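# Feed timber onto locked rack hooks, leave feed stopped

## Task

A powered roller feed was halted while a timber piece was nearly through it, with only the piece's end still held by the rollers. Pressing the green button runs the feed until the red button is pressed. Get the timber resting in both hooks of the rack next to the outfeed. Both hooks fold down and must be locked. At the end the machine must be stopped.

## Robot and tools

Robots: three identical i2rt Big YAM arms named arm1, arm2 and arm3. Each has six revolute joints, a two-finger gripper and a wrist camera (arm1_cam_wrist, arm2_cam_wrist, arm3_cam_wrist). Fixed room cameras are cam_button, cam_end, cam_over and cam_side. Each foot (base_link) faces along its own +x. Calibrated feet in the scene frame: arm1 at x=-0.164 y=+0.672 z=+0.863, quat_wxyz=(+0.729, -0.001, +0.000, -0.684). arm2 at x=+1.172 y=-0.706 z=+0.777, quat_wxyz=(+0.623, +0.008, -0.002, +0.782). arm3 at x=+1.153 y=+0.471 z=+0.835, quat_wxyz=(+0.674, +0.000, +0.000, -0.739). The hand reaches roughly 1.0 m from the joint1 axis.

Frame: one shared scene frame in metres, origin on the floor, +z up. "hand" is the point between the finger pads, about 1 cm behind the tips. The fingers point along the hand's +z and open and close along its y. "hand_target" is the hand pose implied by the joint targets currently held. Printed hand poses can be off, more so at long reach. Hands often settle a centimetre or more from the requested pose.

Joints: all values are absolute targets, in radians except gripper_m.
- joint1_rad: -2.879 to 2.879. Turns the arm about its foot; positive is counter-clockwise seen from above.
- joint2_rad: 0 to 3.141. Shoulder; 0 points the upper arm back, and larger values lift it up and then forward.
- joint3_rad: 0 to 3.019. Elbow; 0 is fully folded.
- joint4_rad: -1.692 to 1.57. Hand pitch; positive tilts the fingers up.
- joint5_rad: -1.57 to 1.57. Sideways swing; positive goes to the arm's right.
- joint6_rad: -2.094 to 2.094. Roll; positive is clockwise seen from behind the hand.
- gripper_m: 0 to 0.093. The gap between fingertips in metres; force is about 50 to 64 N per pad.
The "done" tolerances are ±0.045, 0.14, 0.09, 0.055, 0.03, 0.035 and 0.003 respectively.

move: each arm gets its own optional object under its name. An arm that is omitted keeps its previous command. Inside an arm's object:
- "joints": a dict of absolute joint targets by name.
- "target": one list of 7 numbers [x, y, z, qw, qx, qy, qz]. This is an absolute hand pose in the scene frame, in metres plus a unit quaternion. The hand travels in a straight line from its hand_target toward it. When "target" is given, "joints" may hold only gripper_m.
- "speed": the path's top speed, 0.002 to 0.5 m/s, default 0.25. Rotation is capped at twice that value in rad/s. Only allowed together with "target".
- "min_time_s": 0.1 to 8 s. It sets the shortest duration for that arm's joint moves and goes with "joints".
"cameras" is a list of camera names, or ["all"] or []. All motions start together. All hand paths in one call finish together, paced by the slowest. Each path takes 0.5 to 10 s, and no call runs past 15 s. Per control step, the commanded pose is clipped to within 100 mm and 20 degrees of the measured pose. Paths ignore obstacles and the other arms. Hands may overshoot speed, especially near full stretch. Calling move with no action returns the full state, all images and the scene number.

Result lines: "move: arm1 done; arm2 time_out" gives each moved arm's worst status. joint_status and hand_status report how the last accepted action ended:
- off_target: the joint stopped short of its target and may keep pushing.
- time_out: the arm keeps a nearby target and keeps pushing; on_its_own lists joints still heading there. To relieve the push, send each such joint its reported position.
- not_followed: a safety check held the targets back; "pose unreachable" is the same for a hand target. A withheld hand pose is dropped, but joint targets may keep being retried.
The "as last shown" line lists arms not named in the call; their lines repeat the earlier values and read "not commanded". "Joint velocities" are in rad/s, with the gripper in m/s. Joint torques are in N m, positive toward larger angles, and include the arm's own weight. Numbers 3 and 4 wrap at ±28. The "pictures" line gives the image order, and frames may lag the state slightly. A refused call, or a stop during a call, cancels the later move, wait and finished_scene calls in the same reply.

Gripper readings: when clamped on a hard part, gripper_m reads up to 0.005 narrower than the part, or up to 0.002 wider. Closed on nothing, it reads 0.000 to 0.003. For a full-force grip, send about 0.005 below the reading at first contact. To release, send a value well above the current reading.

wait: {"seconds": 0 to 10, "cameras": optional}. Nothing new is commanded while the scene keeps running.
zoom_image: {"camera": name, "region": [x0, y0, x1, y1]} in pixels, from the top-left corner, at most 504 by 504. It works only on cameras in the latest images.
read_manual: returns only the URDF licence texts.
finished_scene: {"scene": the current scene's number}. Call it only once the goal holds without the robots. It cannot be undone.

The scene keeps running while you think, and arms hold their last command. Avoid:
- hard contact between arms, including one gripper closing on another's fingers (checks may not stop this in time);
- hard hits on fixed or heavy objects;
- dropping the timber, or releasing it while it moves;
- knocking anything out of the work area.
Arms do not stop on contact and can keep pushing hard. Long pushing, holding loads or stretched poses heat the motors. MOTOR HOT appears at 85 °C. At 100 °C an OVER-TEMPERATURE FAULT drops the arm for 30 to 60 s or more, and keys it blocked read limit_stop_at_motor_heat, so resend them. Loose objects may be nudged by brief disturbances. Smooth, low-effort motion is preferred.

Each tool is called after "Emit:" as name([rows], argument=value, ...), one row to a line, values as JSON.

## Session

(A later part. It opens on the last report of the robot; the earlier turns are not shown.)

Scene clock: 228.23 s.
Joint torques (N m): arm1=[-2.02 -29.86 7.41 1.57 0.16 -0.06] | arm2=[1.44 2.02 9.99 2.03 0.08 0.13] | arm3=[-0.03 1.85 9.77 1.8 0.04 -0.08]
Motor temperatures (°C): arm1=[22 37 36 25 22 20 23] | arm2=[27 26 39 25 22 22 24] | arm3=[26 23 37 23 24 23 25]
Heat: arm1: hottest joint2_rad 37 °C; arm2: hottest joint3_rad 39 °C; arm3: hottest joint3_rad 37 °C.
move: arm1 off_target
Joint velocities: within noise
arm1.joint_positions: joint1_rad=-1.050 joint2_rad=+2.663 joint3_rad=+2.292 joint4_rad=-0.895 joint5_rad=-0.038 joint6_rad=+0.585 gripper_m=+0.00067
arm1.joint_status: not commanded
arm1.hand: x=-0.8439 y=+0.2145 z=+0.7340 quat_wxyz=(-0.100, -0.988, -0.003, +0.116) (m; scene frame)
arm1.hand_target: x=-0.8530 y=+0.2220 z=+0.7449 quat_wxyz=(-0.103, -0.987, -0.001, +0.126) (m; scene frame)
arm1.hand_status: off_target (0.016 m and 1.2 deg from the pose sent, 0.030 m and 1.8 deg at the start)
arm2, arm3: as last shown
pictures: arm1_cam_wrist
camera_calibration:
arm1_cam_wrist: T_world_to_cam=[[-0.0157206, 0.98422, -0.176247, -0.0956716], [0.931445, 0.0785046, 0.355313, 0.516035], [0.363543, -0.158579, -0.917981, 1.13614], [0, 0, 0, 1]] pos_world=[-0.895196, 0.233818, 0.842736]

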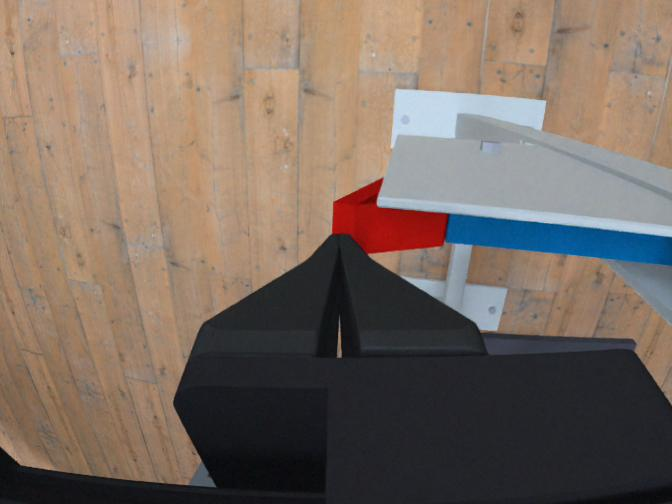

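Emit:
move(arm1={"target": [-0.852, 0.195, 0.728, -0.103, -0.987, -0.001, 0.126], "speed": 0.1}, cameras=[])

Emit:
move(arm1={"target": [-0.855, 0.25, 0.728, -0.103, -0.987, -0.001, 0.126], "speed": 0.05}, cameras=["arm1_cam_wrist"])

Emit:
zoom_image(camera="arm1_cam_wrist", region=[280, 120, 600, 340])

Scene clock: 235.87 s.
Joint torques (N m): arm1=[-0.32 -26.23 12.88 0.69 0.25 0.15] | arm2=[1.44 2.02 9.99 2.03 0.08 0.14] | arm3=[-0.03 1.79 9.76 1.81 0.04 -0.08]
Motor temperatures (°C): arm1=[22 37 35 25 22 20 23] | arm2=[27 26 39 25 22 22 24] | arm3=[26 23 37 23 24 23 25]
Heat: arm1: hottest joint2_rad 37 °C; arm2: hottest joint3_rad 39 °C; arm3: hottest joint3_rad 37 °C.
move: arm1 off_target
Joint velocities: within noise
arm1.joint_positions: joint1_rad=-1.044 joint2_rad=+2.695 joint3_rad=+2.340 joint4_rad=-0.907 joint5_rad=-0.031 joint6_rad=+0.594 gripper_m=+0.00067
arm1.joint_status: not commanded
arm1.hand: x=-0.8473 y=+0.2074 z=+0.7282 quat_wxyz=(-0.099, -0.988, -0.001, +0.119) (m; scene frame)
arm1.hand_target: x=-0.8512 y=+0.1953 z=+0.7283 quat_wxyz=(-0.104, -0.987, -0.001, +0.127) (m; scene frame)
arm1.hand_status: off_target (0.013 m and 0.9 deg from the pose sent, 0.022 m and 1.2 deg at the start)
arm2, arm3: as last shown
pictures: none
No camera images: "cameras" was empty.

Scene clock: 237.67 s.
Joint torques (N m): arm1=[-1.44 -28.69 7.35 1.61 0.06 -0.06] | arm2=[1.44 2.02 9.99 2.02 0.08 0.14] | arm3=[-0.03 1.79 9.78 1.8 0.04 -0.08]
Motor temperatures (°C): arm1=[22 38 34 25 22 20 23] | arm2=[27 26 40 25 22 22 24] | arm3=[26 23 37 23 24 23 25]
Heat: arm1: hottest joint2_rad 38 °C; arm2: hottest joint3_rad 40 °C; arm3: hottest joint3_rad 37 °C.
move: arm1 done
Joint velocities: within noise
arm1.joint_positions: joint1_rad=-1.090 joint2_rad=+2.633 joint3_rad=+2.199 joint4_rad=-0.827 joint5_rad=-0.046 joint6_rad=+0.554 gripper_m=+0.00067
arm1.joint_status: not commanded
arm1.hand: x=-0.8508 y=+0.2471 z=+0.7229 quat_wxyz=(-0.101, -0.988, +0.001, +0.120) (m; scene frame)
arm1.hand_target: x=-0.8551 y=+0.2501 z=+0.7280 quat_wxyz=(-0.103, -0.987, -0.001, +0.126) (m; scene frame)
arm1.hand_status: done (0.007 m and 0.8 deg from the pose sent, 0.043 m and 0.9 deg at the start)
arm2, arm3: as last shown
pictures: arm1_cam_wrist
camera_calibration:
arm1_cam_wrist: T_world_to_cam=[[-0.00871769, 0.983969, -0.178126, -0.122298], [0.934216, 0.071539, 0.34946, 0.532127], [0.3566, -0.163362, -0.919864, 1.13026], [0, 0, 0, 1]] pos_world=[-0.901239, 0.266911, 0.831941]

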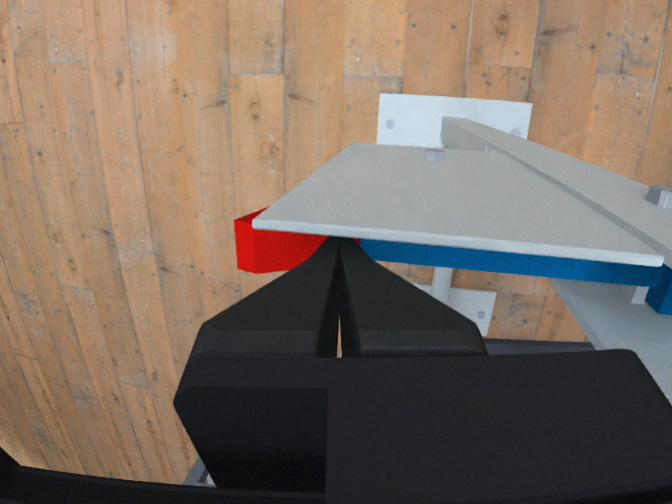

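Scaled by 1.575 from the camera's 672x504 image, which has a finer 960x720 frame.

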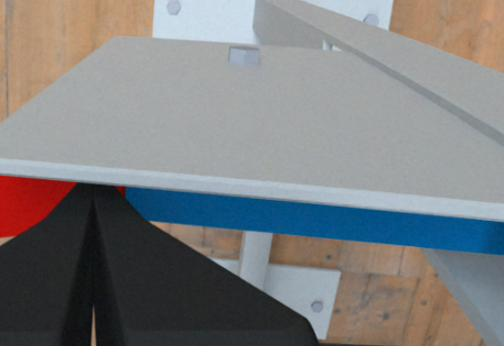

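Emit:
move(arm1={"target": [-0.85, 0.165, 0.735, -0.103, -0.987, -0.001, 0.126], "speed": 0.15}, cameras=[])

Emit:
move(arm1={"target": [-0.862, 0.165, 0.690, -0.103, -0.987, -0.001, 0.126], "speed": 0.15}, cameras=["arm1_cam_wrist"])

Emit:
zoom_image(camera="arm1_cam_wrist", region=[280, 60, 672, 340])

Scene clock: 246.40 s.
Joint torques (N m): arm1=[-1.32 -27.63 13.55 0.69 0.18 0.15] | arm2=[1.44 1.96 9.99 2.03 0.08 0.14] | arm3=[-0.03 1.9 9.78 1.8 0.04 -0.08]
Motor temperatures (°C): arm1=[22 38 35 25 22 20 23] | arm2=[26 26 40 25 22 22 23] | arm3=[26 23 37 23 24 23 25]
Heat: arm1: hottest joint2_rad 38 °C; arm2: hottest joint3_rad 40 °C; arm3: hottest joint3_rad 37 °C.
move: arm1 off_target
Joint velocities: within noise
arm1.joint_positions: joint1_rad=-0.997 joint2_rad=+2.774 joint3_rad=+2.496 joint4_rad=-0.999 joint5_rad=-0.019 joint6_rad=+0.624 gripper_m=+0.00067
arm1.joint_status: not commanded
arm1.hand: x=-0.8364 y=+0.1707 z=+0.7255 quat_wxyz=(-0.094, -0.989, -0.008, +0.113) (m; scene frame)
arm1.hand_target: x=-0.8492 y=+0.1658 z=+0.7354 quat_wxyz=(-0.104, -0.987, -0.001, +0.127) (m; scene frame)
arm1.hand_status: off_target (0.018 m and 2.0 deg from the pose sent, 0.083 m and 0.8 deg at the start)
arm2, arm3: as last shown
pictures: none
No camera images: "cameras" was empty.

Scene clock: 248.33 s.
Joint torques (N m): arm1=[-1.9 -28.16 13.71 0.65 0.07 0.06] | arm2=[1.44 1.96 9.99 2.02 0.08 0.14] | arm3=[-0.03 1.85 9.77 1.8 0.04 -0.08]
Motor temperatures (°C): arm1=[22 38 35 25 22 20 23] | arm2=[26 26 40 25 22 22 23] | arm3=[26 23 37 23 24 23 25]
Heat: arm1: hottest joint2_rad 38 °C; arm2: hottest joint3_rad 40 °C; arm3: hottest joint3_rad 37 °C.
move: arm1 off_target
Joint velocities: within noise
arm1.joint_positions: joint1_rad=-0.997 joint2_rad=+2.935 joint3_rad=+2.703 joint4_rad=-1.044 joint5_rad=-0.019 joint6_rad=+0.624 gripper_m=+0.00067
arm1.joint_status: not commanded
arm1.hand: x=-0.8456 y=+0.1639 z=+0.6807 quat_wxyz=(-0.094, -0.989, -0.008, +0.113) (m; scene frame)
arm1.hand_target: x=-0.8611 y=+0.1659 z=+0.6906 quat_wxyz=(-0.104, -0.986, -0.001, +0.127) (m; scene frame)
arm1.hand_status: off_target (0.019 m and 1.9 deg from the pose sent, 0.044 m and 1.9 deg at the start)
arm2, arm3: as last shown
pictures: arm1_cam_wrist
camera_calibration:
arm1_cam_wrist: T_world_to_cam=[[-0.0243954, 0.986148, -0.164062, -0.0712562], [0.928947, 0.0830034, 0.360788, 0.533954], [0.369408, -0.143604, -0.918104, 1.08228], [0, 0, 0, 1]] pos_world=[-0.897555, 0.181368, 0.789309]

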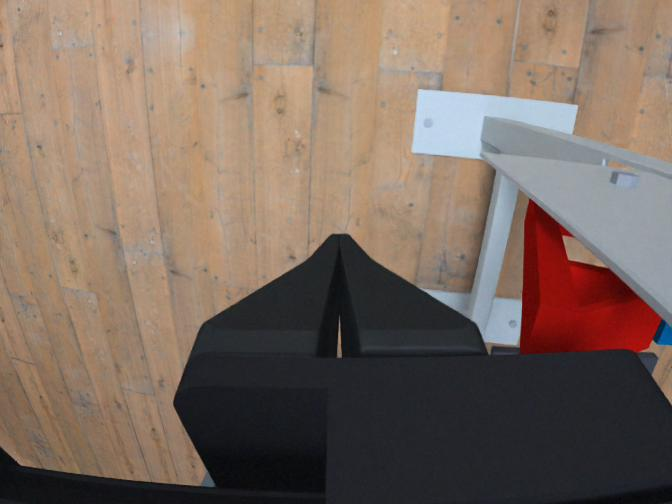

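Scaled by 1.286 from the camera's 672x504 image, which has a finer 960x720 frame.

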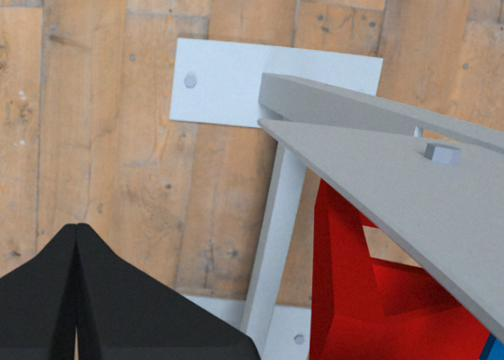

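Emit:
move(arm1={"target": [-0.853, 0.215, 0.692, -0.103, -0.987, -0.001, 0.126], "speed": 0.06}, cameras=["arm1_cam_wrist"])

Emit:
zoom_image(camera="arm1_cam_wrist", region=[280, 60, 672, 340])

Scene clock: 256.97 s.
Joint torques (N m): arm1=[-2.96 -29.33 6.8 1.29 0.16 -0.05] | arm2=[1.49 2.02 9.99 2.02 0.08 0.14] | arm3=[-0.03 1.79 9.78 1.8 0.04 -0.08]
Motor temperatures (°C): arm1=[22 39 37 25 22 20 23] | arm2=[26 26 40 25 22 22 23] | arm3=[26 23 37 23 24 23 25]
Heat: arm1: hottest joint2_rad 39 °C; arm2: hottest joint3_rad 40 °C; arm3: hottest joint3_rad 37 °C.
move: arm1 off_target
Joint velocities: within noise
arm1.joint_positions: joint1_rad=-1.027 joint2_rad=+2.752 joint3_rad=+2.352 joint4_rad=-0.844 joint5_rad=-0.036 joint6_rad=+0.590 gripper_m=+0.00066
arm1.joint_status: not commanded
arm1.hand: x=-0.8416 y=+0.1939 z=+0.6922 quat_wxyz=(-0.107, -0.986, -0.011, +0.125) (m; scene frame)
arm1.hand_target: x=-0.8527 y=+0.2148 z=+0.6920 quat_wxyz=(-0.103, -0.987, -0.001, +0.126) (m; scene frame)
arm1.hand_status: off_target (0.024 m and 1.2 deg from the pose sent, 0.053 m and 1.9 deg at the start)
arm2, arm3: as last shown
pictures: arm1_cam_wrist
camera_calibration:
arm1_cam_wrist: T_world_to_cam=[[-0.035711, 0.981678, -0.187173, -0.0914296], [0.936378, 0.098307, 0.336944, 0.543327], [0.349171, -0.163232, -0.922732, 1.08574], [0, 0, 0, 1]] pos_world=[-0.891134, 0.213569, 0.801664]

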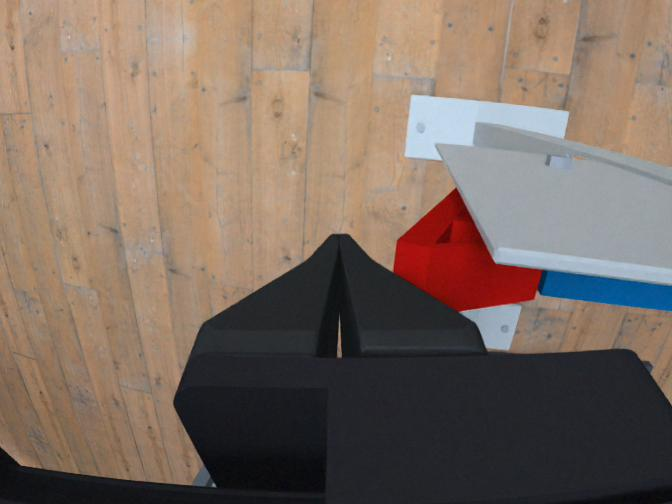

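Scaled by 1.286 from the camera's 672x504 image, which has a finer 960x720 frame.

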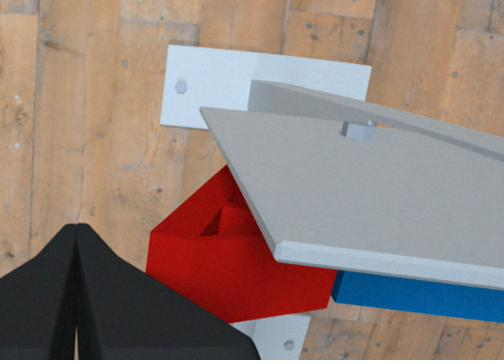

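Emit:
move(arm1={"target": [-0.853, 0.24, 0.692, -0.103, -0.987, -0.001, 0.126], "speed": 0.06}, cameras=["arm1_cam_wrist"])

Emit:
zoom_image(camera="arm1_cam_wrist", region=[280, 60, 672, 340])

Scene clock: 261.03 s.
Joint torques (N m): arm1=[-4.54 -28.45 6.34 1.1 0.47 0.02] | arm2=[1.44 2.02 9.99 2.03 0.08 0.13] | arm3=[-0.03 1.85 9.76 1.78 0.04 -0.08]
Motor temperatures (°C): arm1=[22 40 36 25 22 20 23] | arm2=[26 26 40 25 22 22 23] | arm3=[26 23 37 23 24 23 25]
Heat: arm1: hottest joint2_rad 40 °C; arm2: hottest joint3_rad 40 °C; arm3: hottest joint3_rad 37 °C.
move: arm1 off_target
Joint velocities: within noise
arm1.joint_positions: joint1_rad=-1.031 joint2_rad=+2.695 joint3_rad=+2.250 joint4_rad=-0.782 joint5_rad=-0.052 joint6_rad=+0.561 gripper_m=+0.00066
arm1.joint_status: not commanded
arm1.hand: x=-0.8347 y=+0.1991 z=+0.6988 quat_wxyz=(-0.116, -0.985, -0.025, +0.129) (m; scene frame)
arm1.hand_target: x=-0.8519 y=+0.2395 z=+0.6918 quat_wxyz=(-0.103, -0.987, -0.001, +0.126) (m; scene frame)
arm1.hand_status: off_target (0.045 m and 3.2 deg from the pose sent, 0.047 m and 1.2 deg at the start)
arm2.joint_positions: joint1_rad=+0.631 joint2_rad=+0.644 joint3_rad=+1.438 joint4_rad=-1.217 joint5_rad=-0.103 joint6_rad=+0.210 gripper_m=+0.09396
arm2.joint_status: not commanded
arm2.hand: x=+0.9750 y=-0.5602 z=+1.3643 quat_wxyz=(-0.097, +0.760, -0.346, -0.542) (m; scene frame)
arm2.hand_target: x=+0.9779 y=-0.5628 z=+1.3789 quat_wxyz=(-0.101, +0.752, -0.342, -0.555) (m; scene frame)
arm2.hand_status: not commanded
arm3.joint_positions: joint1_rad=+0.213 joint2_rad=+0.607 joint3_rad=+1.315 joint4_rad=-1.205 joint5_rad=+0.009 joint6_rad=+0.553 gripper_m=+0.09396
arm3.joint_status: not commanded
arm3.hand: x=+1.1820 y=+0.2153 z=+1.3675 quat_wxyz=(-0.460, -0.724, -0.462, +0.225) (m; scene frame)
arm3.hand_target: x=+1.1817 y=+0.2178 z=+1.3773 quat_wxyz=(-0.468, -0.720, -0.459, +0.229) (m; scene frame)
arm3.hand_status: not commanded
pictures: arm1_cam_wrist
camera_calibration:
arm1_cam_wrist: T_world_to_cam=[[-0.0664399, 0.977417, -0.200605, -0.110482], [0.936752, 0.130341, 0.324817, 0.53658], [0.343629, -0.166337, -0.924257, 1.08731], [0, 0, 0, 1]] pos_world=[-0.883613, 0.218908, 0.808498]

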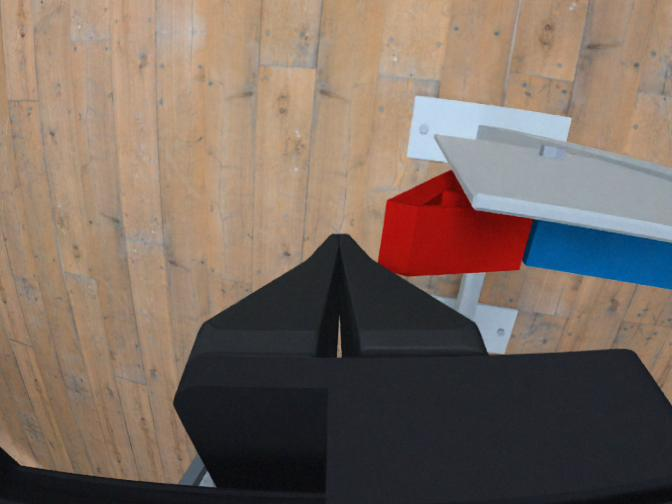

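Scaled by 1.286 from the camera's 672x504 image, which has a finer 960x720 frame.

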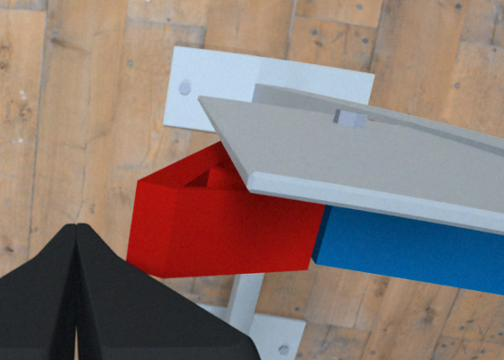

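Emit:
move(cameras=["cam_side", "cam_over", "cam_end"])

Emit:
zoom_image(camera="cam_side", region=[0, 300, 60, 400])

Emit:
zoom_image(camera="cam_end", region=[150, 150, 420, 420])

Emit:
zoom_image(camera="cam_over", region=[60, 190, 130, 310])

Scene clock: 283.00 s.
Joint torques (N m): arm1=[-4.54 -28.51 6.28 1.06 0.47 0] | arm2=[1.44 2.02 9.99 2.02 0.08 0.14] | arm3=[-0.03 1.85 9.77 1.8 0.04 -0.08]
Motor temperatures (°C): arm1=[22 39 34 25 22 20 23] | arm2=[26 26 40 25 22 22 23] | arm3=[26 23 38 23 24 23 25]
Heat: arm1: hottest joint2_rad 39 °C; arm2: hottest joint3_rad 40 °C; arm3: hottest joint3_rad 38 °C.
Joint velocities: within noise
arm1.joint_positions: joint1_rad=-1.031 joint2_rad=+2.695 joint3_rad=+2.250 joint4_rad=-0.782 joint5_rad=-0.052 joint6_rad=+0.561 gripper_m=+0.00066
arm1.joint_status: not commanded
arm1.hand: x=-0.8348 y=+0.1990 z=+0.6988 quat_wxyz=(-0.116, -0.985, -0.025, +0.129) (m; scene frame)
arm1.hand_target: x=-0.8520 y=+0.2394 z=+0.6918 quat_wxyz=(-0.103, -0.987, -0.001, +0.126) (m; scene frame)
arm1.hand_status: off_target (0.045 m and 3.2 deg from the pose sent, 0.047 m and 1.2 deg at the start)
arm2.joint_positions: joint1_rad=+0.631 joint2_rad=+0.644 joint3_rad=+1.438 joint4_rad=-1.217 joint5_rad=-0.103 joint6_rad=+0.210 gripper_m=+0.09396
arm2.joint_status: not commanded
arm2.hand: x=+0.9750 y=-0.5602 z=+1.3643 quat_wxyz=(-0.097, +0.760, -0.346, -0.542) (m; scene frame)
arm2.hand_target: x=+0.9779 y=-0.5628 z=+1.3789 quat_wxyz=(-0.101, +0.752, -0.342, -0.555) (m; scene frame)
arm2.hand_status: not commanded
arm3.joint_positions: joint1_rad=+0.213 joint2_rad=+0.607 joint3_rad=+1.315 joint4_rad=-1.205 joint5_rad=+0.009 joint6_rad=+0.553 gripper_m=+0.09396
arm3.joint_status: not commanded
arm3.hand: x=+1.1820 y=+0.2153 z=+1.3675 quat_wxyz=(-0.460, -0.724, -0.462, +0.225) (m; scene frame)
arm3.hand_target: x=+1.1817 y=+0.2178 z=+1.3773 quat_wxyz=(-0.468, -0.720, -0.459, +0.229) (m; scene frame)
arm3.hand_status: not commanded
pictures: cam_end, cam_over, cam_side

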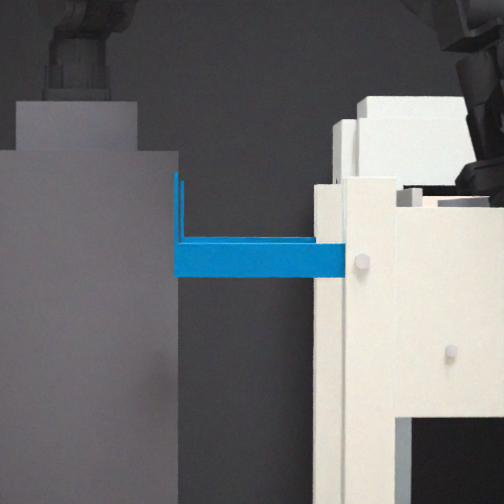

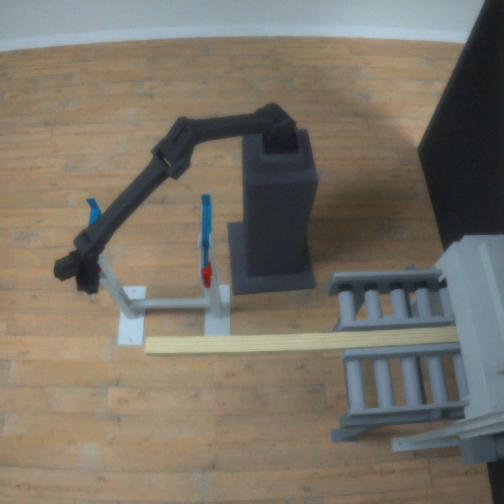

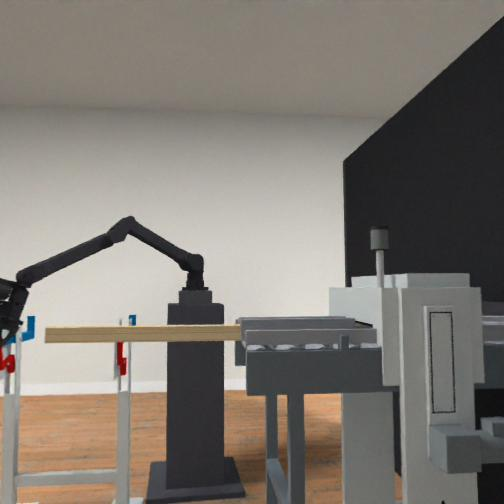

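Scaled by 5.040 from the camera's 504x504 image, which has a finer 720x720 frame.

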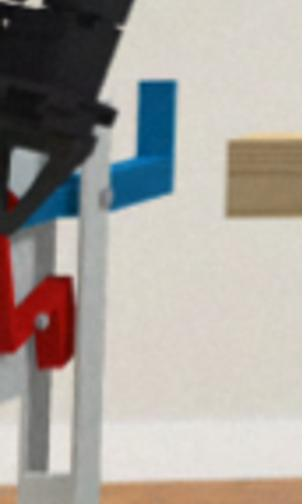

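Scaled by 1.867 from the camera's 504x504 image, which has a finer 720x720 frame.

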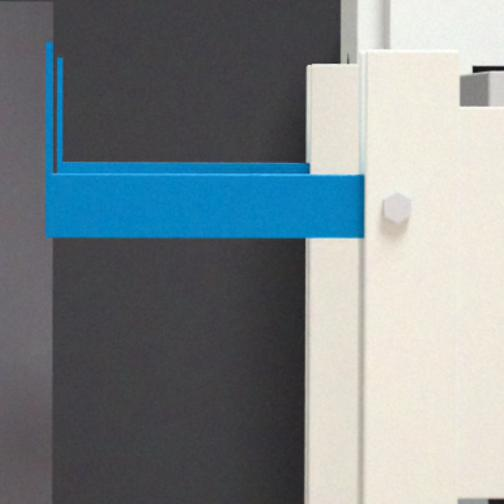

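Scaled by 4.200 from the camera's 504x504 image, which has a finer 720x720 frame.

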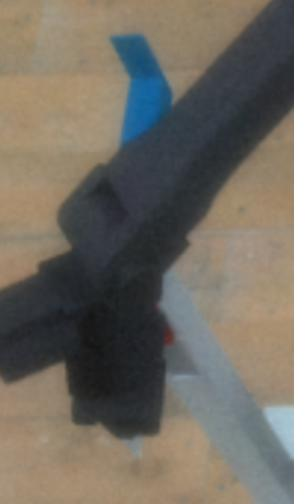

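Emit:
move(arm1={"target": [-0.845, 0.175, 0.695, -0.103, -0.987, -0.001, 0.126], "speed": 0.15}, cameras=[])

Emit:
move(arm1={"target": [-0.84, 0.175, 0.80, -0.103, -0.987, -0.001, 0.126], "speed": 0.2}, cameras=[])

Emit:
move(arm1={"target": [-0.842, 0.285, 0.79, -0.103, -0.987, -0.001, 0.126], "speed": 0.2}, cameras=["arm1_cam_wrist", "cam_end"])

Scene clock: 305.57 s.
Joint torques (N m): arm1=[-0.26 -27.16 13.01 0.76 0.2 0.15] | arm2=[1.49 2.02 9.99 2.02 0.08 0.14] | arm3=[-0.03 1.73 9.77 1.81 0.04 -0.08]
Motor temperatures (°C): arm1=[22 39 32 25 22 20 23] | arm2=[26 26 40 25 21 22 23] | arm3=[26 23 38 23 24 23 25]
Heat: arm1: hottest joint2_rad 39 °C; arm2: hottest joint3_rad 40 °C; arm3: hottest joint3_rad 38 °C.
move: arm1 off_target
Joint velocities: within noise
arm1.joint_positions: joint1_rad=-1.018 joint2_rad=+2.783 joint3_rad=+2.410 joint4_rad=-0.901 joint5_rad=-0.022 joint6_rad=+0.618 gripper_m=+0.00066
arm1.joint_status: not commanded
arm1.hand: x=-0.8379 y=+0.1902 z=+0.6875 quat_wxyz=(-0.095, -0.989, -0.001, +0.115) (m; scene frame)
arm1.hand_target: x=-0.8439 y=+0.1755 z=+0.6954 quat_wxyz=(-0.104, -0.987, -0.001, +0.127) (m; scene frame)
arm1.hand_status: off_target (0.018 m and 1.6 deg from the pose sent, 0.026 m and 3.2 deg at the start)
arm2, arm3: as last shown
pictures: none
No camera images: "cameras" was empty.

Scene clock: 306.97 s.
Joint torques (N m): arm1=[-0.03 -28.22 9.88 0.85 0.2 0.15] | arm2=[1.44 1.96 10 2.03 0.08 0.14] | arm3=[-0.03 1.85 9.77 1.8 0.04 -0.08]
Motor temperatures (°C): arm1=[22 40 32 25 22 20 23] | arm2=[26 26 40 25 21 22 23] | arm3=[26 23 38 23 24 23 25]
Heat: arm1: hottest joint2_rad 40 °C; arm2: hottest joint3_rad 40 °C; arm3: hottest joint3_rad 38 °C.
move: arm1 off_target
Joint velocities: within noise
arm1.joint_positions: joint1_rad=-1.018 joint2_rad=+2.631 joint3_rad=+2.410 joint4_rad=-1.022 joint5_rad=-0.020 joint6_rad=+0.621 gripper_m=+0.00066
arm1.joint_status: not commanded
arm1.hand: x=-0.8454 y=+0.1848 z=+0.8017 quat_wxyz=(-0.103, -0.987, +0.001, +0.127) (m; scene frame)
arm1.hand_target: x=-0.8398 y=+0.1751 z=+0.7999 quat_wxyz=(-0.103, -0.987, -0.001, +0.126) (m; scene frame)
arm1.hand_status: off_target (0.011 m and 0.2 deg from the pose sent, 0.113 m and 1.6 deg at the start)
arm2, arm3: as last shown
pictures: none
No camera images: "cameras" was empty.

Scene clock: 308.40 s.
Joint torques (N m): arm1=[-0.5 -27.81 7.21 1.59 -0.05 -0.06] | arm2=[1.44 2.02 9.99 2.02 0.08 0.14] | arm3=[-0.03 1.79 9.78 1.8 0.04 -0.08]
Motor temperatures (°C): arm1=[22 40 32 25 22 20 23] | arm2=[26 26 40 25 21 22 23] | arm3=[26 23 38 23 24 23 25]
Heat: arm1: hottest joint2_rad 40 °C; arm2: hottest joint3_rad 40 °C; arm3: hottest joint3_rad 38 °C.
move: arm1 done
Joint velocities: within noise
arm1.joint_positions: joint1_rad=-1.135 joint2_rad=+2.460 joint3_rad=+2.022 joint4_rad=-0.828 joint5_rad=-0.055 joint6_rad=+0.524 gripper_m=+0.00066
arm1.joint_status: not commanded
arm1.hand: x=-0.8433 y=+0.2913 z=+0.7820 quat_wxyz=(-0.098, -0.988, +0.008, +0.119) (m; scene frame)
arm1.hand_target: x=-0.8419 y=+0.2850 z=+0.7900 quat_wxyz=(-0.103, -0.987, -0.001, +0.126) (m; scene frame)
arm1.hand_status: done (0.010 m and 1.4 deg from the pose sent, 0.101 m and 0.3 deg at the start)
arm2, arm3: as last shown
pictures: arm1_cam_wrist, cam_end
camera_calibration:
arm1_cam_wrist: T_world_to_cam=[[0.0053387, 0.98452, -0.175192, -0.145846], [0.934173, 0.0575967, 0.352141, 0.503248], [0.35678, -0.16554, -0.919405, 1.18957], [0, 0, 0, 1]] pos_world=[-0.893758, 0.311525, 0.890934]

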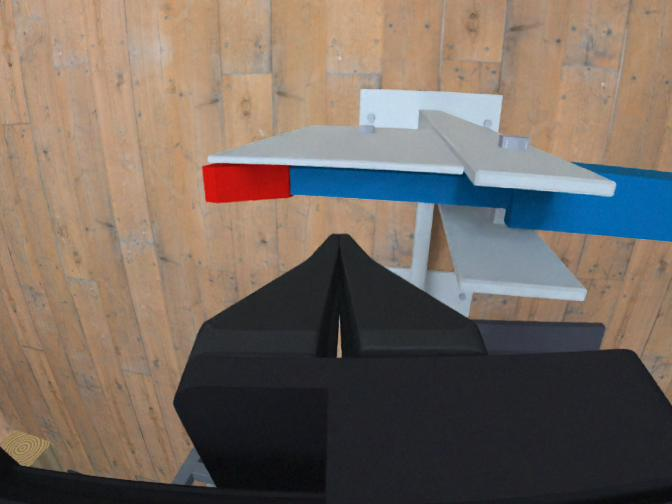

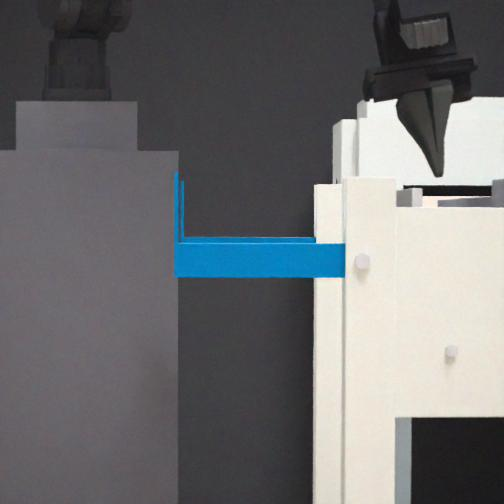

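Emit:
move(arm1={"target": [-0.862, 0.283, 0.745, -0.103, -0.987, -0.001, 0.126], "speed": 0.1}, cameras=["arm1_cam_wrist", "cam_end"])

Scene clock: 316.37 s.
Joint torques (N m): arm1=[-1.2 -26.81 12.25 1.28 -0.06 -0.06] | arm2=[1.49 2.02 9.99 2.02 0.08 0.14] | arm3=[-0.03 1.79 9.76 1.8 0.04 -0.08]
Motor temperatures (°C): arm1=[22 40 32 25 22 20 23] | arm2=[26 26 41 25 21 22 23] | arm3=[26 23 38 23 24 23 25]
Heat: arm1: hottest joint2_rad 40 °C; arm2: hottest joint3_rad 41 °C; arm3: hottest joint3_rad 38 °C.
move: arm1 off_target
Joint velocities: within noise
arm1.joint_positions: joint1_rad=-1.135 joint2_rad=+2.556 joint3_rad=+2.054 joint4_rad=-0.807 joint5_rad=-0.057 joint6_rad=+0.513 gripper_m=+0.00066
arm1.joint_status: not commanded
arm1.hand: x=-0.8389 y=+0.2931 z=+0.7244 quat_wxyz=(-0.089, -0.991, +0.003, +0.101) (m; scene frame)
arm1.hand_target: x=-0.8605 y=+0.2839 z=+0.7461 quat_wxyz=(-0.103, -0.987, -0.001, +0.126) (m; scene frame)
arm1.hand_status: off_target (0.033 m and 3.4 deg from the pose sent, 0.042 m and 1.4 deg at the start)
arm2, arm3: as last shown
pictures: arm1_cam_wrist, cam_end
camera_calibration:
arm1_cam_wrist: T_world_to_cam=[[0.000451094, 0.987878, -0.155233, -0.177317], [0.920168, 0.0603674, 0.386841, 0.481638], [0.391523, -0.143015, -0.908987, 1.15033], [0, 0, 0, 1]] pos_world=[-0.893487, 0.310607, 0.831789]

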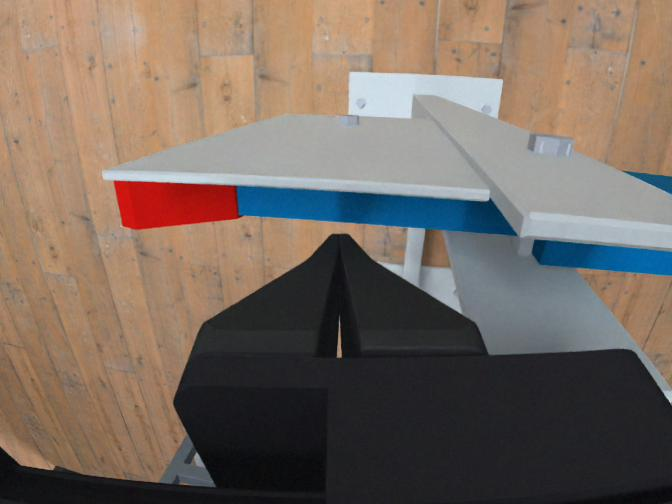

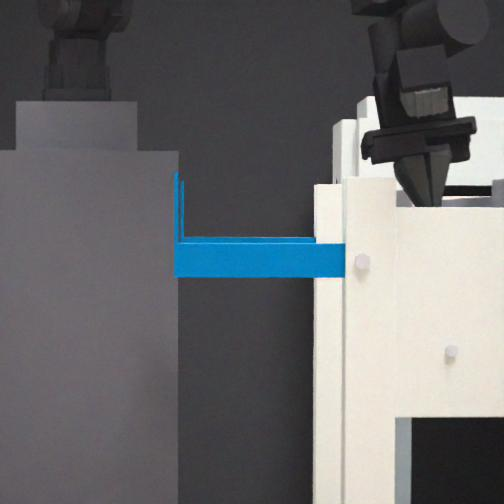

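Emit:
move(arm1={"target": [-0.880, 0.275, 0.775, -0.103, -0.987, -0.001, 0.126], "speed": 0.1}, cameras=["arm1_cam_wrist"])

Scene clock: 321.93 s.
Joint torques (N m): arm1=[-1.38 -26.46 12.9 0.79 -0.06 -0.06] | arm2=[1.44 2.02 9.99 2.03 0.08 0.14] | arm3=[0.03 1.85 9.78 1.8 0.04 -0.07]
Motor temperatures (°C): arm1=[22 41 33 25 22 20 23] | arm2=[26 26 41 25 21 22 23] | arm3=[26 23 38 23 24 23 25]
Heat: arm1: hottest joint2_rad 41 °C; arm2: hottest joint3_rad 41 °C; arm3: hottest joint3_rad 38 °C.
move: arm1 off_target
Joint velocities: within noise
arm1.joint_positions: joint1_rad=-1.135 joint2_rad=+2.569 joint3_rad=+2.189 joint4_rad=-0.904 joint5_rad=-0.058 joint6_rad=+0.511 gripper_m=+0.00066
arm1.joint_status: not commanded
arm1.hand: x=-0.8632 y=+0.2797 z=+0.7638 quat_wxyz=(-0.095, -0.989, +0.002, +0.111) (m; scene frame)
arm1.hand_target: x=-0.8790 y=+0.2756 z=+0.7753 quat_wxyz=(-0.103, -0.987, -0.001, +0.127) (m; scene frame)
arm1.hand_status: off_target (0.021 m and 2.0 deg from the pose sent, 0.068 m and 3.4 deg at the start)
arm2, arm3: as last shown
pictures: arm1_cam_wrist
camera_calibration:
arm1_cam_wrist: T_world_to_cam=[[-0.00467217, 0.985919, -0.167158, -0.152751], [0.928225, 0.0664583, 0.366036, 0.510704], [0.37199, -0.15345, -0.915465, 1.18474], [0, 0, 0, 1]] pos_world=[-0.915472, 0.298457, 0.872115]

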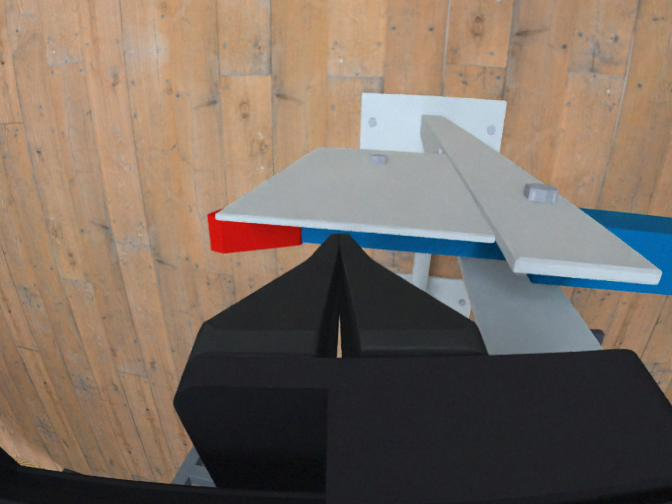

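Emit:
move(arm1={"target": [-0.878, 0.275, 0.735, -0.103, -0.987, -0.001, 0.126], "speed": 0.06}, cameras=["arm1_cam_wrist", "cam_end"])

Scene clock: 329.33 s.
Joint torques (N m): arm1=[-1.26 -23.88 11.59 1.83 -0.01 -0.05] | arm2=[1.44 2.02 9.99 2.03 0.08 0.14] | arm3=[-0.03 1.79 9.78 1.8 0.04 -0.08]
Motor temperatures (°C): arm1=[22 40 34 25 22 20 23] | arm2=[26 26 41 25 21 22 23] | arm3=[26 23 38 23 24 23 25]
Heat: arm1: hottest joint2_rad 40 °C; arm2: hottest joint3_rad 41 °C; arm3: hottest joint3_rad 38 °C.
move: arm1 off_target
Joint velocities: within noise
arm1.joint_positions: joint1_rad=-1.135 joint2_rad=+2.586 joint3_rad=+2.192 joint4_rad=-0.865 joint5_rad=-0.059 joint6_rad=+0.511 gripper_m=+0.00066
arm1.joint_status: not commanded
arm1.hand: x=-0.8687 y=+0.2765 z=+0.7541 quat_wxyz=(-0.101, -0.987, +0.001, +0.122) (m; scene frame)
arm1.hand_target: x=-0.8767 y=+0.2757 z=+0.7355 quat_wxyz=(-0.103, -0.987, -0.001, +0.126) (m; scene frame)
arm1.hand_status: off_target (0.021 m and 0.6 deg from the pose sent, 0.033 m and 1.9 deg at the start)
arm2, arm3: as last shown
pictures: arm1_cam_wrist, cam_end
camera_calibration:
arm1_cam_wrist: T_world_to_cam=[[-0.0090118, 0.983694, -0.179624, -0.144988], [0.935774, 0.0716158, 0.34525, 0.540379], [0.352484, -0.164976, -0.921161, 1.16793], [0, 0, 0, 1]] pos_world=[-0.918658, 0.296605, 0.863245]

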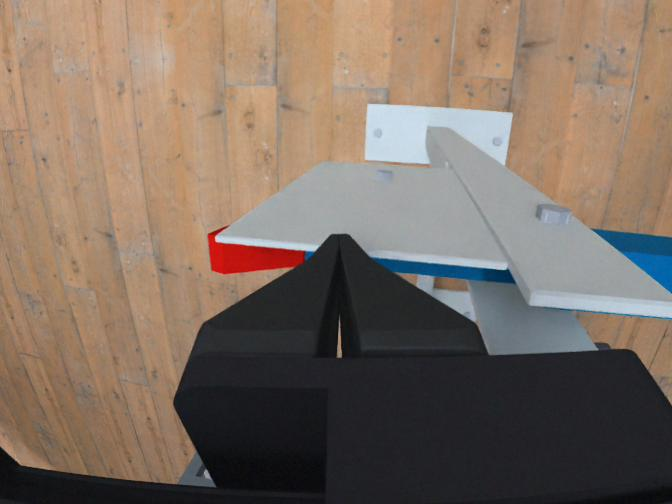

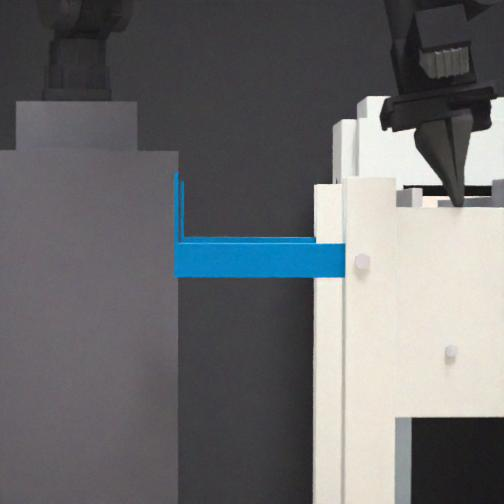

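Emit:
move(arm1={"target": [-0.860, 0.272, 0.785, -0.103, -0.987, -0.001, 0.126], "speed": 0.1}, cameras=[])

Emit:
move(arm1={"target": [-0.864, 0.272, 0.755, -0.103, -0.987, -0.001, 0.126], "speed": 0.06}, cameras=["arm1_cam_wrist"])

Scene clock: 337.83 s.
Joint torques (N m): arm1=[-0.26 -28.57 7.23 0.87 0.16 0.11] | arm2=[1.44 2.02 10 2.03 0.08 0.14] | arm3=[0.03 1.85 9.77 1.8 0.04 -0.08]
Motor temperatures (°C): arm1=[22 40 34 25 22 20 23] | arm2=[26 26 41 25 21 22 23] | arm3=[26 23 38 23 24 23 25]
Heat: arm1: hottest joint2_rad 40 °C; arm2: hottest joint3_rad 41 °C; arm3: hottest joint3_rad 38 °C.
move: arm1 done
Joint velocities: within noise
arm1.joint_positions: joint1_rad=-1.135 joint2_rad=+2.532 joint3_rad=+2.158 joint4_rad=-0.869 joint5_rad=-0.058 joint6_rad=+0.511 gripper_m=+0.00066
arm1.joint_status: not commanded
arm1.hand: x=-0.8675 y=+0.2774 z=+0.7820 quat_wxyz=(-0.105, -0.986, +0.001, +0.129) (m; scene frame)
arm1.hand_target: x=-0.8602 y=+0.2720 z=+0.7851 quat_wxyz=(-0.103, -0.987, -0.001, +0.126) (m; scene frame)
arm1.hand_status: done (0.010 m and 0.5 deg from the pose sent, 0.032 m and 0.6 deg at the start)
arm2, arm3: as last shown
pictures: none
No camera images: "cameras" was empty.

Scene clock: 339.10 s.
Joint torques (N m): arm1=[-0.38 -26.4 8.64 1.57 0.12 0.08] | arm2=[1.44 1.96 9.99 2.03 0.08 0.14] | arm3=[0.03 1.79 9.77 1.81 0.04 -0.08]
Motor temperatures (°C): arm1=[22 40 34 25 22 20 23] | arm2=[26 26 41 25 21 22 23] | arm3=[26 23 38 23 24 23 25]
Heat: arm1: hottest joint2_rad 40 °C; arm2: hottest joint3_rad 41 °C; arm3: hottest joint3_rad 38 °C.
move: arm1 off_target
Joint velocities: within noise
arm1.joint_positions: joint1_rad=-1.135 joint2_rad=+2.557 joint3_rad=+2.158 joint4_rad=-0.852 joint5_rad=-0.058 joint6_rad=+0.511 gripper_m=+0.00066
arm1.joint_status: not commanded
arm1.hand: x=-0.8661 y=+0.2782 z=+0.7636 quat_wxyz=(-0.103, -0.987, +0.001, +0.126) (m; scene frame)
arm1.hand_target: x=-0.8639 y=+0.2721 z=+0.7553 quat_wxyz=(-0.103, -0.987, -0.001, +0.126) (m; scene frame)
arm1.hand_status: off_target (0.011 m and 0.3 deg from the pose sent, 0.028 m and 0.5 deg at the start)
arm2.joint_positions: joint1_rad=+0.631 joint2_rad=+0.644 joint3_rad=+1.438 joint4_rad=-1.217 joint5_rad=-0.103 joint6_rad=+0.210 gripper_m=+0.09396
arm2.joint_status: not commanded
arm2.hand: x=+0.9750 y=-0.5602 z=+1.3643 quat_wxyz=(-0.097, +0.760, -0.346, -0.542) (m; scene frame)
arm2.hand_target: x=+0.9779 y=-0.5628 z=+1.3789 quat_wxyz=(-0.101, +0.752, -0.342, -0.555) (m; scene frame)
arm2.hand_status: not commanded
arm3.joint_positions: joint1_rad=+0.213 joint2_rad=+0.607 joint3_rad=+1.315 joint4_rad=-1.205 joint5_rad=+0.009 joint6_rad=+0.553 gripper_m=+0.09396
arm3.joint_status: not commanded
arm3.hand: x=+1.1820 y=+0.2153 z=+1.3675 quat_wxyz=(-0.460, -0.724, -0.462, +0.225) (m; scene frame)
arm3.hand_target: x=+1.1817 y=+0.2178 z=+1.3773 quat_wxyz=(-0.468, -0.720, -0.459, +0.229) (m; scene frame)
arm3.hand_status: not commanded
pictures: arm1_cam_wrist
camera_calibration:
arm1_cam_wrist: T_world_to_cam=[[-0.0100686, 0.983149, -0.182526, -0.14342], [0.938502, 0.0722925, 0.337622, 0.54256], [0.345128, -0.167902, -0.923415, 1.17218], [0, 0, 0, 1]] pos_world=[-0.91519, 0.298592, 0.873053]

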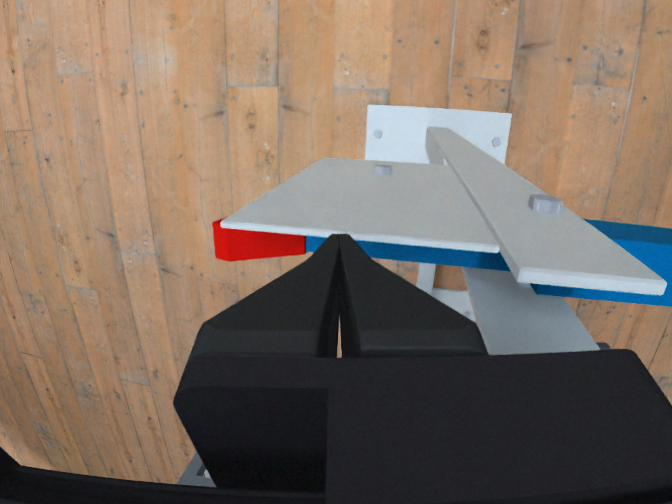

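Emit:
move(arm1={"target": [-0.845, 0.262, 0.765, -0.103, -0.987, -0.001, 0.126], "speed": 0.1}, cameras=[])

Emit:
move(arm1={"target": [-0.856, 0.266, 0.735, -0.103, -0.987, -0.001, 0.126], "speed": 0.06}, cameras=["arm1_cam_wrist", "cam_end"])

Scene clock: 345.07 s.
Joint torques (N m): arm1=[-0.21 -28.45 7.31 1.57 0.17 0.15] | arm2=[1.44 2.02 10 2.03 0.08 0.14] | arm3=[-0.03 1.79 9.77 1.8 0.04 -0.08]
Motor temperatures (°C): arm1=[22 41 34 25 22 20 23] | arm2=[26 26 41 25 21 22 23] | arm3=[26 23 38 23 24 23 25]
Heat: arm1: hottest joint2_rad 41 °C; arm2: hottest joint3_rad 41 °C; arm3: hottest joint3_rad 38 °C.
move: arm1 off_target
Joint velocities: within noise
arm1.joint_positions: joint1_rad=-1.114 joint2_rad=+2.536 joint3_rad=+2.099 joint4_rad=-0.828 joint5_rad=-0.052 joint6_rad=+0.528 gripper_m=+0.00066
arm1.joint_status: not commanded
arm1.hand: x=-0.8469 y=+0.2703 z=+0.7561 quat_wxyz=(-0.099, -0.988, -0.001, +0.119) (m; scene frame)
arm1.hand_target: x=-0.8450 y=+0.2620 z=+0.7649 quat_wxyz=(-0.103, -0.987, -0.001, +0.126) (m; scene frame)
arm1.hand_status: off_target (0.012 m and 1.0 deg from the pose sent, 0.027 m and 0.3 deg at the start)
arm2, arm3: as last shown
pictures: none
No camera images: "cameras" was empty.

Scene clock: 346.33 s.
Joint torques (N m): arm1=[-1.08 -26.52 10.89 1.51 0.01 0.03] | arm2=[1.44 2.08 10 2.03 0.08 0.13] | arm3=[-0.03 1.85 9.77 1.81 0.04 -0.08]
Motor temperatures (°C): arm1=[22 41 34 25 22 20 23] | arm2=[26 26 41 25 21 22 23] | arm3=[26 23 38 23 24 23 25]
Heat: arm1: hottest joint2_rad 41 °C; arm2: hottest joint3_rad 41 °C; arm3: hottest joint3_rad 38 °C.
move: arm1 off_target
Joint velocities: within noise
arm1.joint_positions: joint1_rad=-1.114 joint2_rad=+2.577 joint3_rad=+2.099 joint4_rad=-0.809 joint5_rad=-0.052 joint6_rad=+0.528 gripper_m=+0.00066
arm1.joint_status: not commanded
arm1.hand: x=-0.8421 y=+0.2730 z=+0.7265 quat_wxyz=(-0.094, -0.990, +0.000, +0.110) (m; scene frame)
arm1.hand_target: x=-0.8554 y=+0.2664 z=+0.7355 quat_wxyz=(-0.103, -0.987, -0.001, +0.126) (m; scene frame)
arm1.hand_status: off_target (0.018 m and 2.1 deg from the pose sent, 0.023 m and 1.0 deg at the start)
arm2, arm3: as last shown
pictures: arm1_cam_wrist, cam_end
camera_calibration:
arm1_cam_wrist: T_world_to_cam=[[-0.00880981, 0.986424, -0.163984, -0.158203], [0.927095, 0.0695107, 0.368325, 0.501708], [0.374724, -0.148784, -0.915121, 1.14252], [0, 0, 0, 1]] pos_world=[-0.894653, 0.29117, 0.834808]

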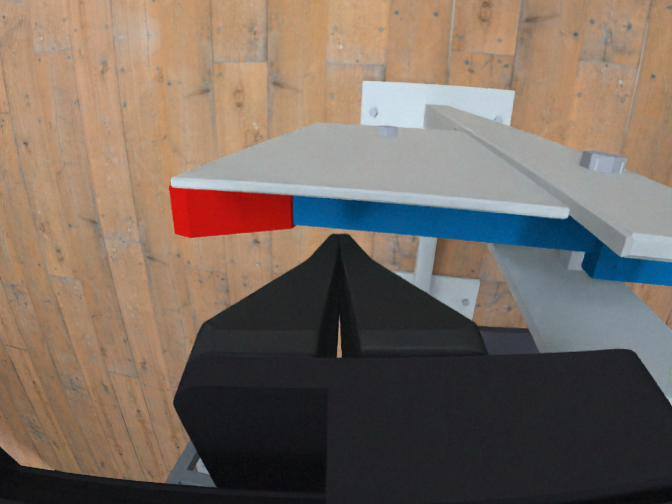

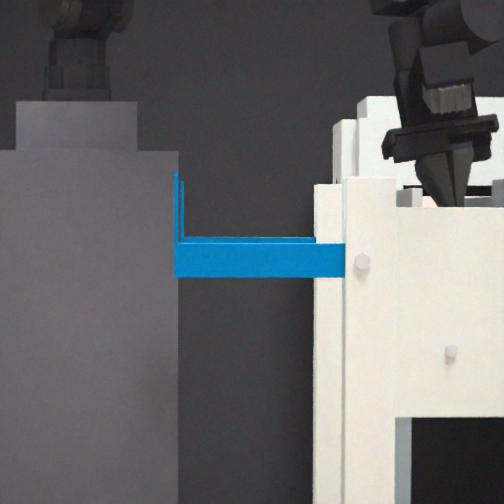

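Emit:
move(arm1={"target": [-0.872, 0.270, 0.775, -0.103, -0.987, -0.001, 0.126], "speed": 0.1}, cameras=[])

Emit:
move(arm1={"target": [-0.874, 0.270, 0.735, -0.103, -0.987, -0.001, 0.126], "speed": 0.06}, cameras=["arm1_cam_wrist", "cam_end"])

Scene clock: 352.17 s.
Joint torques (N m): arm1=[-2.08 -28.57 12.71 0.73 -0.06 -0.06] | arm2=[1.44 2.02 9.99 2.02 0.08 0.14] | arm3=[-0.03 1.79 9.77 1.8 0.04 -0.08]
Motor temperatures (°C): arm1=[22 41 35 25 22 20 23] | arm2=[26 26 41 25 21 22 23] | arm3=[25 23 38 23 24 23 25]
Heat: arm1: hottest joint2_rad 41 °C; arm2: hottest joint3_rad 41 °C; arm3: hottest joint3_rad 38 °C.
move: arm1 off_target
Joint velocities: within noise
arm1.joint_positions: joint1_rad=-1.114 joint2_rad=+2.576 joint3_rad=+2.149 joint4_rad=-0.885 joint5_rad=-0.054 joint6_rad=+0.521 gripper_m=+0.00066
arm1.joint_status: not commanded
arm1.hand: x=-0.8442 y=+0.2720 z=+0.7426 quat_wxyz=(-0.088, -0.991, -0.003, +0.099) (m; scene frame)
arm1.hand_target: x=-0.8702 y=+0.2712 z=+0.7758 quat_wxyz=(-0.103, -0.987, -0.001, +0.126) (m; scene frame)
arm1.hand_status: off_target (0.043 m and 3.6 deg from the pose sent, 0.057 m and 2.1 deg at the start)
arm2, arm3: as last shown
pictures: none
No camera images: "cameras" was empty.

Scene clock: 353.57 s.
Joint torques (N m): arm1=[-2.08 -26.81 12.6 1.5 -0.05 -0.06] | arm2=[1.44 2.02 9.99 2.03 0.08 0.14] | arm3=[-0.03 1.79 9.77 1.8 0.04 -0.08]
Motor temperatures (°C): arm1=[22 41 35 25 22 20 23] | arm2=[26 26 41 25 21 22 23] | arm3=[25 23 38 23 24 23 25]
Heat: arm1: hottest joint2_rad 41 °C; arm2: hottest joint3_rad 41 °C; arm3: hottest joint3_rad 38 °C.
move: arm1 off_target
Joint velocities: within noise
arm1.joint_positions: joint1_rad=-1.116 joint2_rad=+2.616 joint3_rad=+2.165 joint4_rad=-0.854 joint5_rad=-0.055 joint6_rad=+0.520 gripper_m=+0.00066
arm1.joint_status: not commanded
arm1.hand: x=-0.8476 y=+0.2713 z=+0.7206 quat_wxyz=(-0.090, -0.991, -0.003, +0.102) (m; scene frame)
arm1.hand_target: x=-0.8726 y=+0.2711 z=+0.7361 quat_wxyz=(-0.103, -0.987, -0.001, +0.127) (m; scene frame)
arm1.hand_status: off_target (0.030 m and 3.2 deg from the pose sent, 0.031 m and 3.6 deg at the start)
arm2, arm3: as last shown
pictures: arm1_cam_wrist, cam_end
camera_calibration:
arm1_cam_wrist: T_world_to_cam=[[-0.0119787, 0.987654, -0.15619, -0.166194], [0.920694, 0.0718327, 0.383618, 0.492117], [0.390102, -0.139208, -0.910188, 1.14584], [0, 0, 0, 1]] pos_world=[-0.902076, 0.288303, 0.828191]

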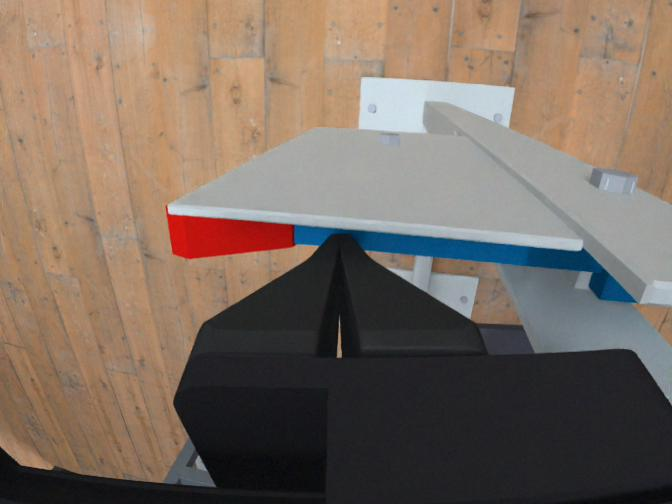

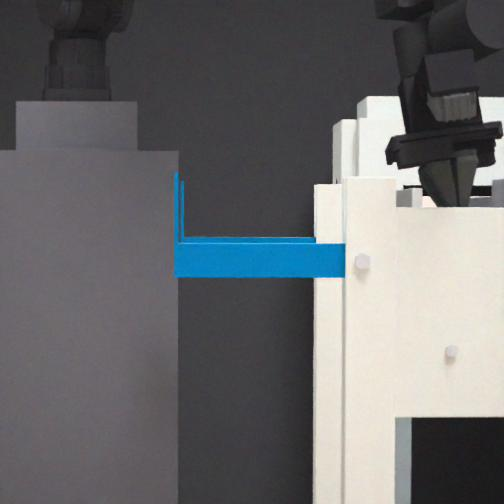

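Emit:
move(arm1={"target": [-0.880, 0.268, 0.715, -0.103, -0.987, -0.001, 0.126], "speed": 0.06}, cameras=["arm1_cam_wrist", "cam_end"])

Scene clock: 357.90 s.
Joint torques (N m): arm1=[-2.14 -24.59 13.59 1.83 0.13 -0.07] | arm2=[1.44 2.02 9.99 2.03 0.08 0.14] | arm3=[0.03 1.79 9.77 1.8 0.04 -0.08]
Motor temperatures (°C): arm1=[22 41 36 25 22 20 23] | arm2=[26 26 41 25 21 22 23] | arm3=[25 23 38 23 24 23 25]
Heat: arm1: hottest joint2_rad 41 °C; arm2: hottest joint3_rad 41 °C; arm3: hottest joint3_rad 38 °C.
move: arm1 off_target
Joint velocities: within noise
arm1.joint_positions: joint1_rad=-1.117 joint2_rad=+2.640 joint3_rad=+2.203 joint4_rad=-0.855 joint5_rad=-0.060 joint6_rad=+0.519 gripper_m=+0.00066
arm1.joint_status: not commanded
arm1.hand: x=-0.8545 y=+0.2671 z=+0.7169 quat_wxyz=(-0.095, -0.990, -0.003, +0.106) (m; scene frame)
arm1.hand_target: x=-0.8783 y=+0.2693 z=+0.7161 quat_wxyz=(-0.103, -0.987, -0.001, +0.127) (m; scene frame)
arm1.hand_status: off_target (0.026 m and 2.5 deg from the pose sent, 0.033 m and 3.2 deg at the start)
arm2, arm3: as last shown
pictures: arm1_cam_wrist, cam_end
camera_calibration:
arm1_cam_wrist: T_world_to_cam=[[-0.0146545, 0.986055, -0.165772, -0.157681], [0.923639, 0.076851, 0.375478, 0.507193], [0.382982, -0.147611, -0.911886, 1.14191], [0, 0, 0, 1]] pos_world=[-0.908106, 0.285062, 0.824711]

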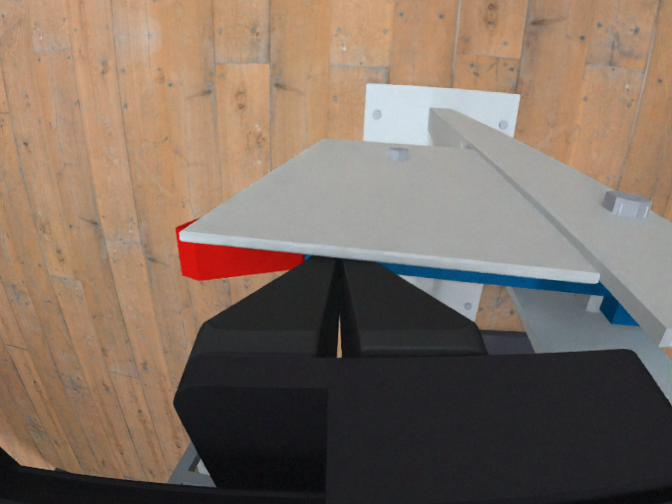

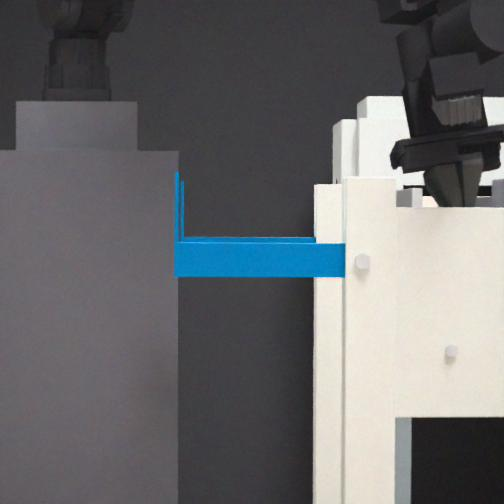

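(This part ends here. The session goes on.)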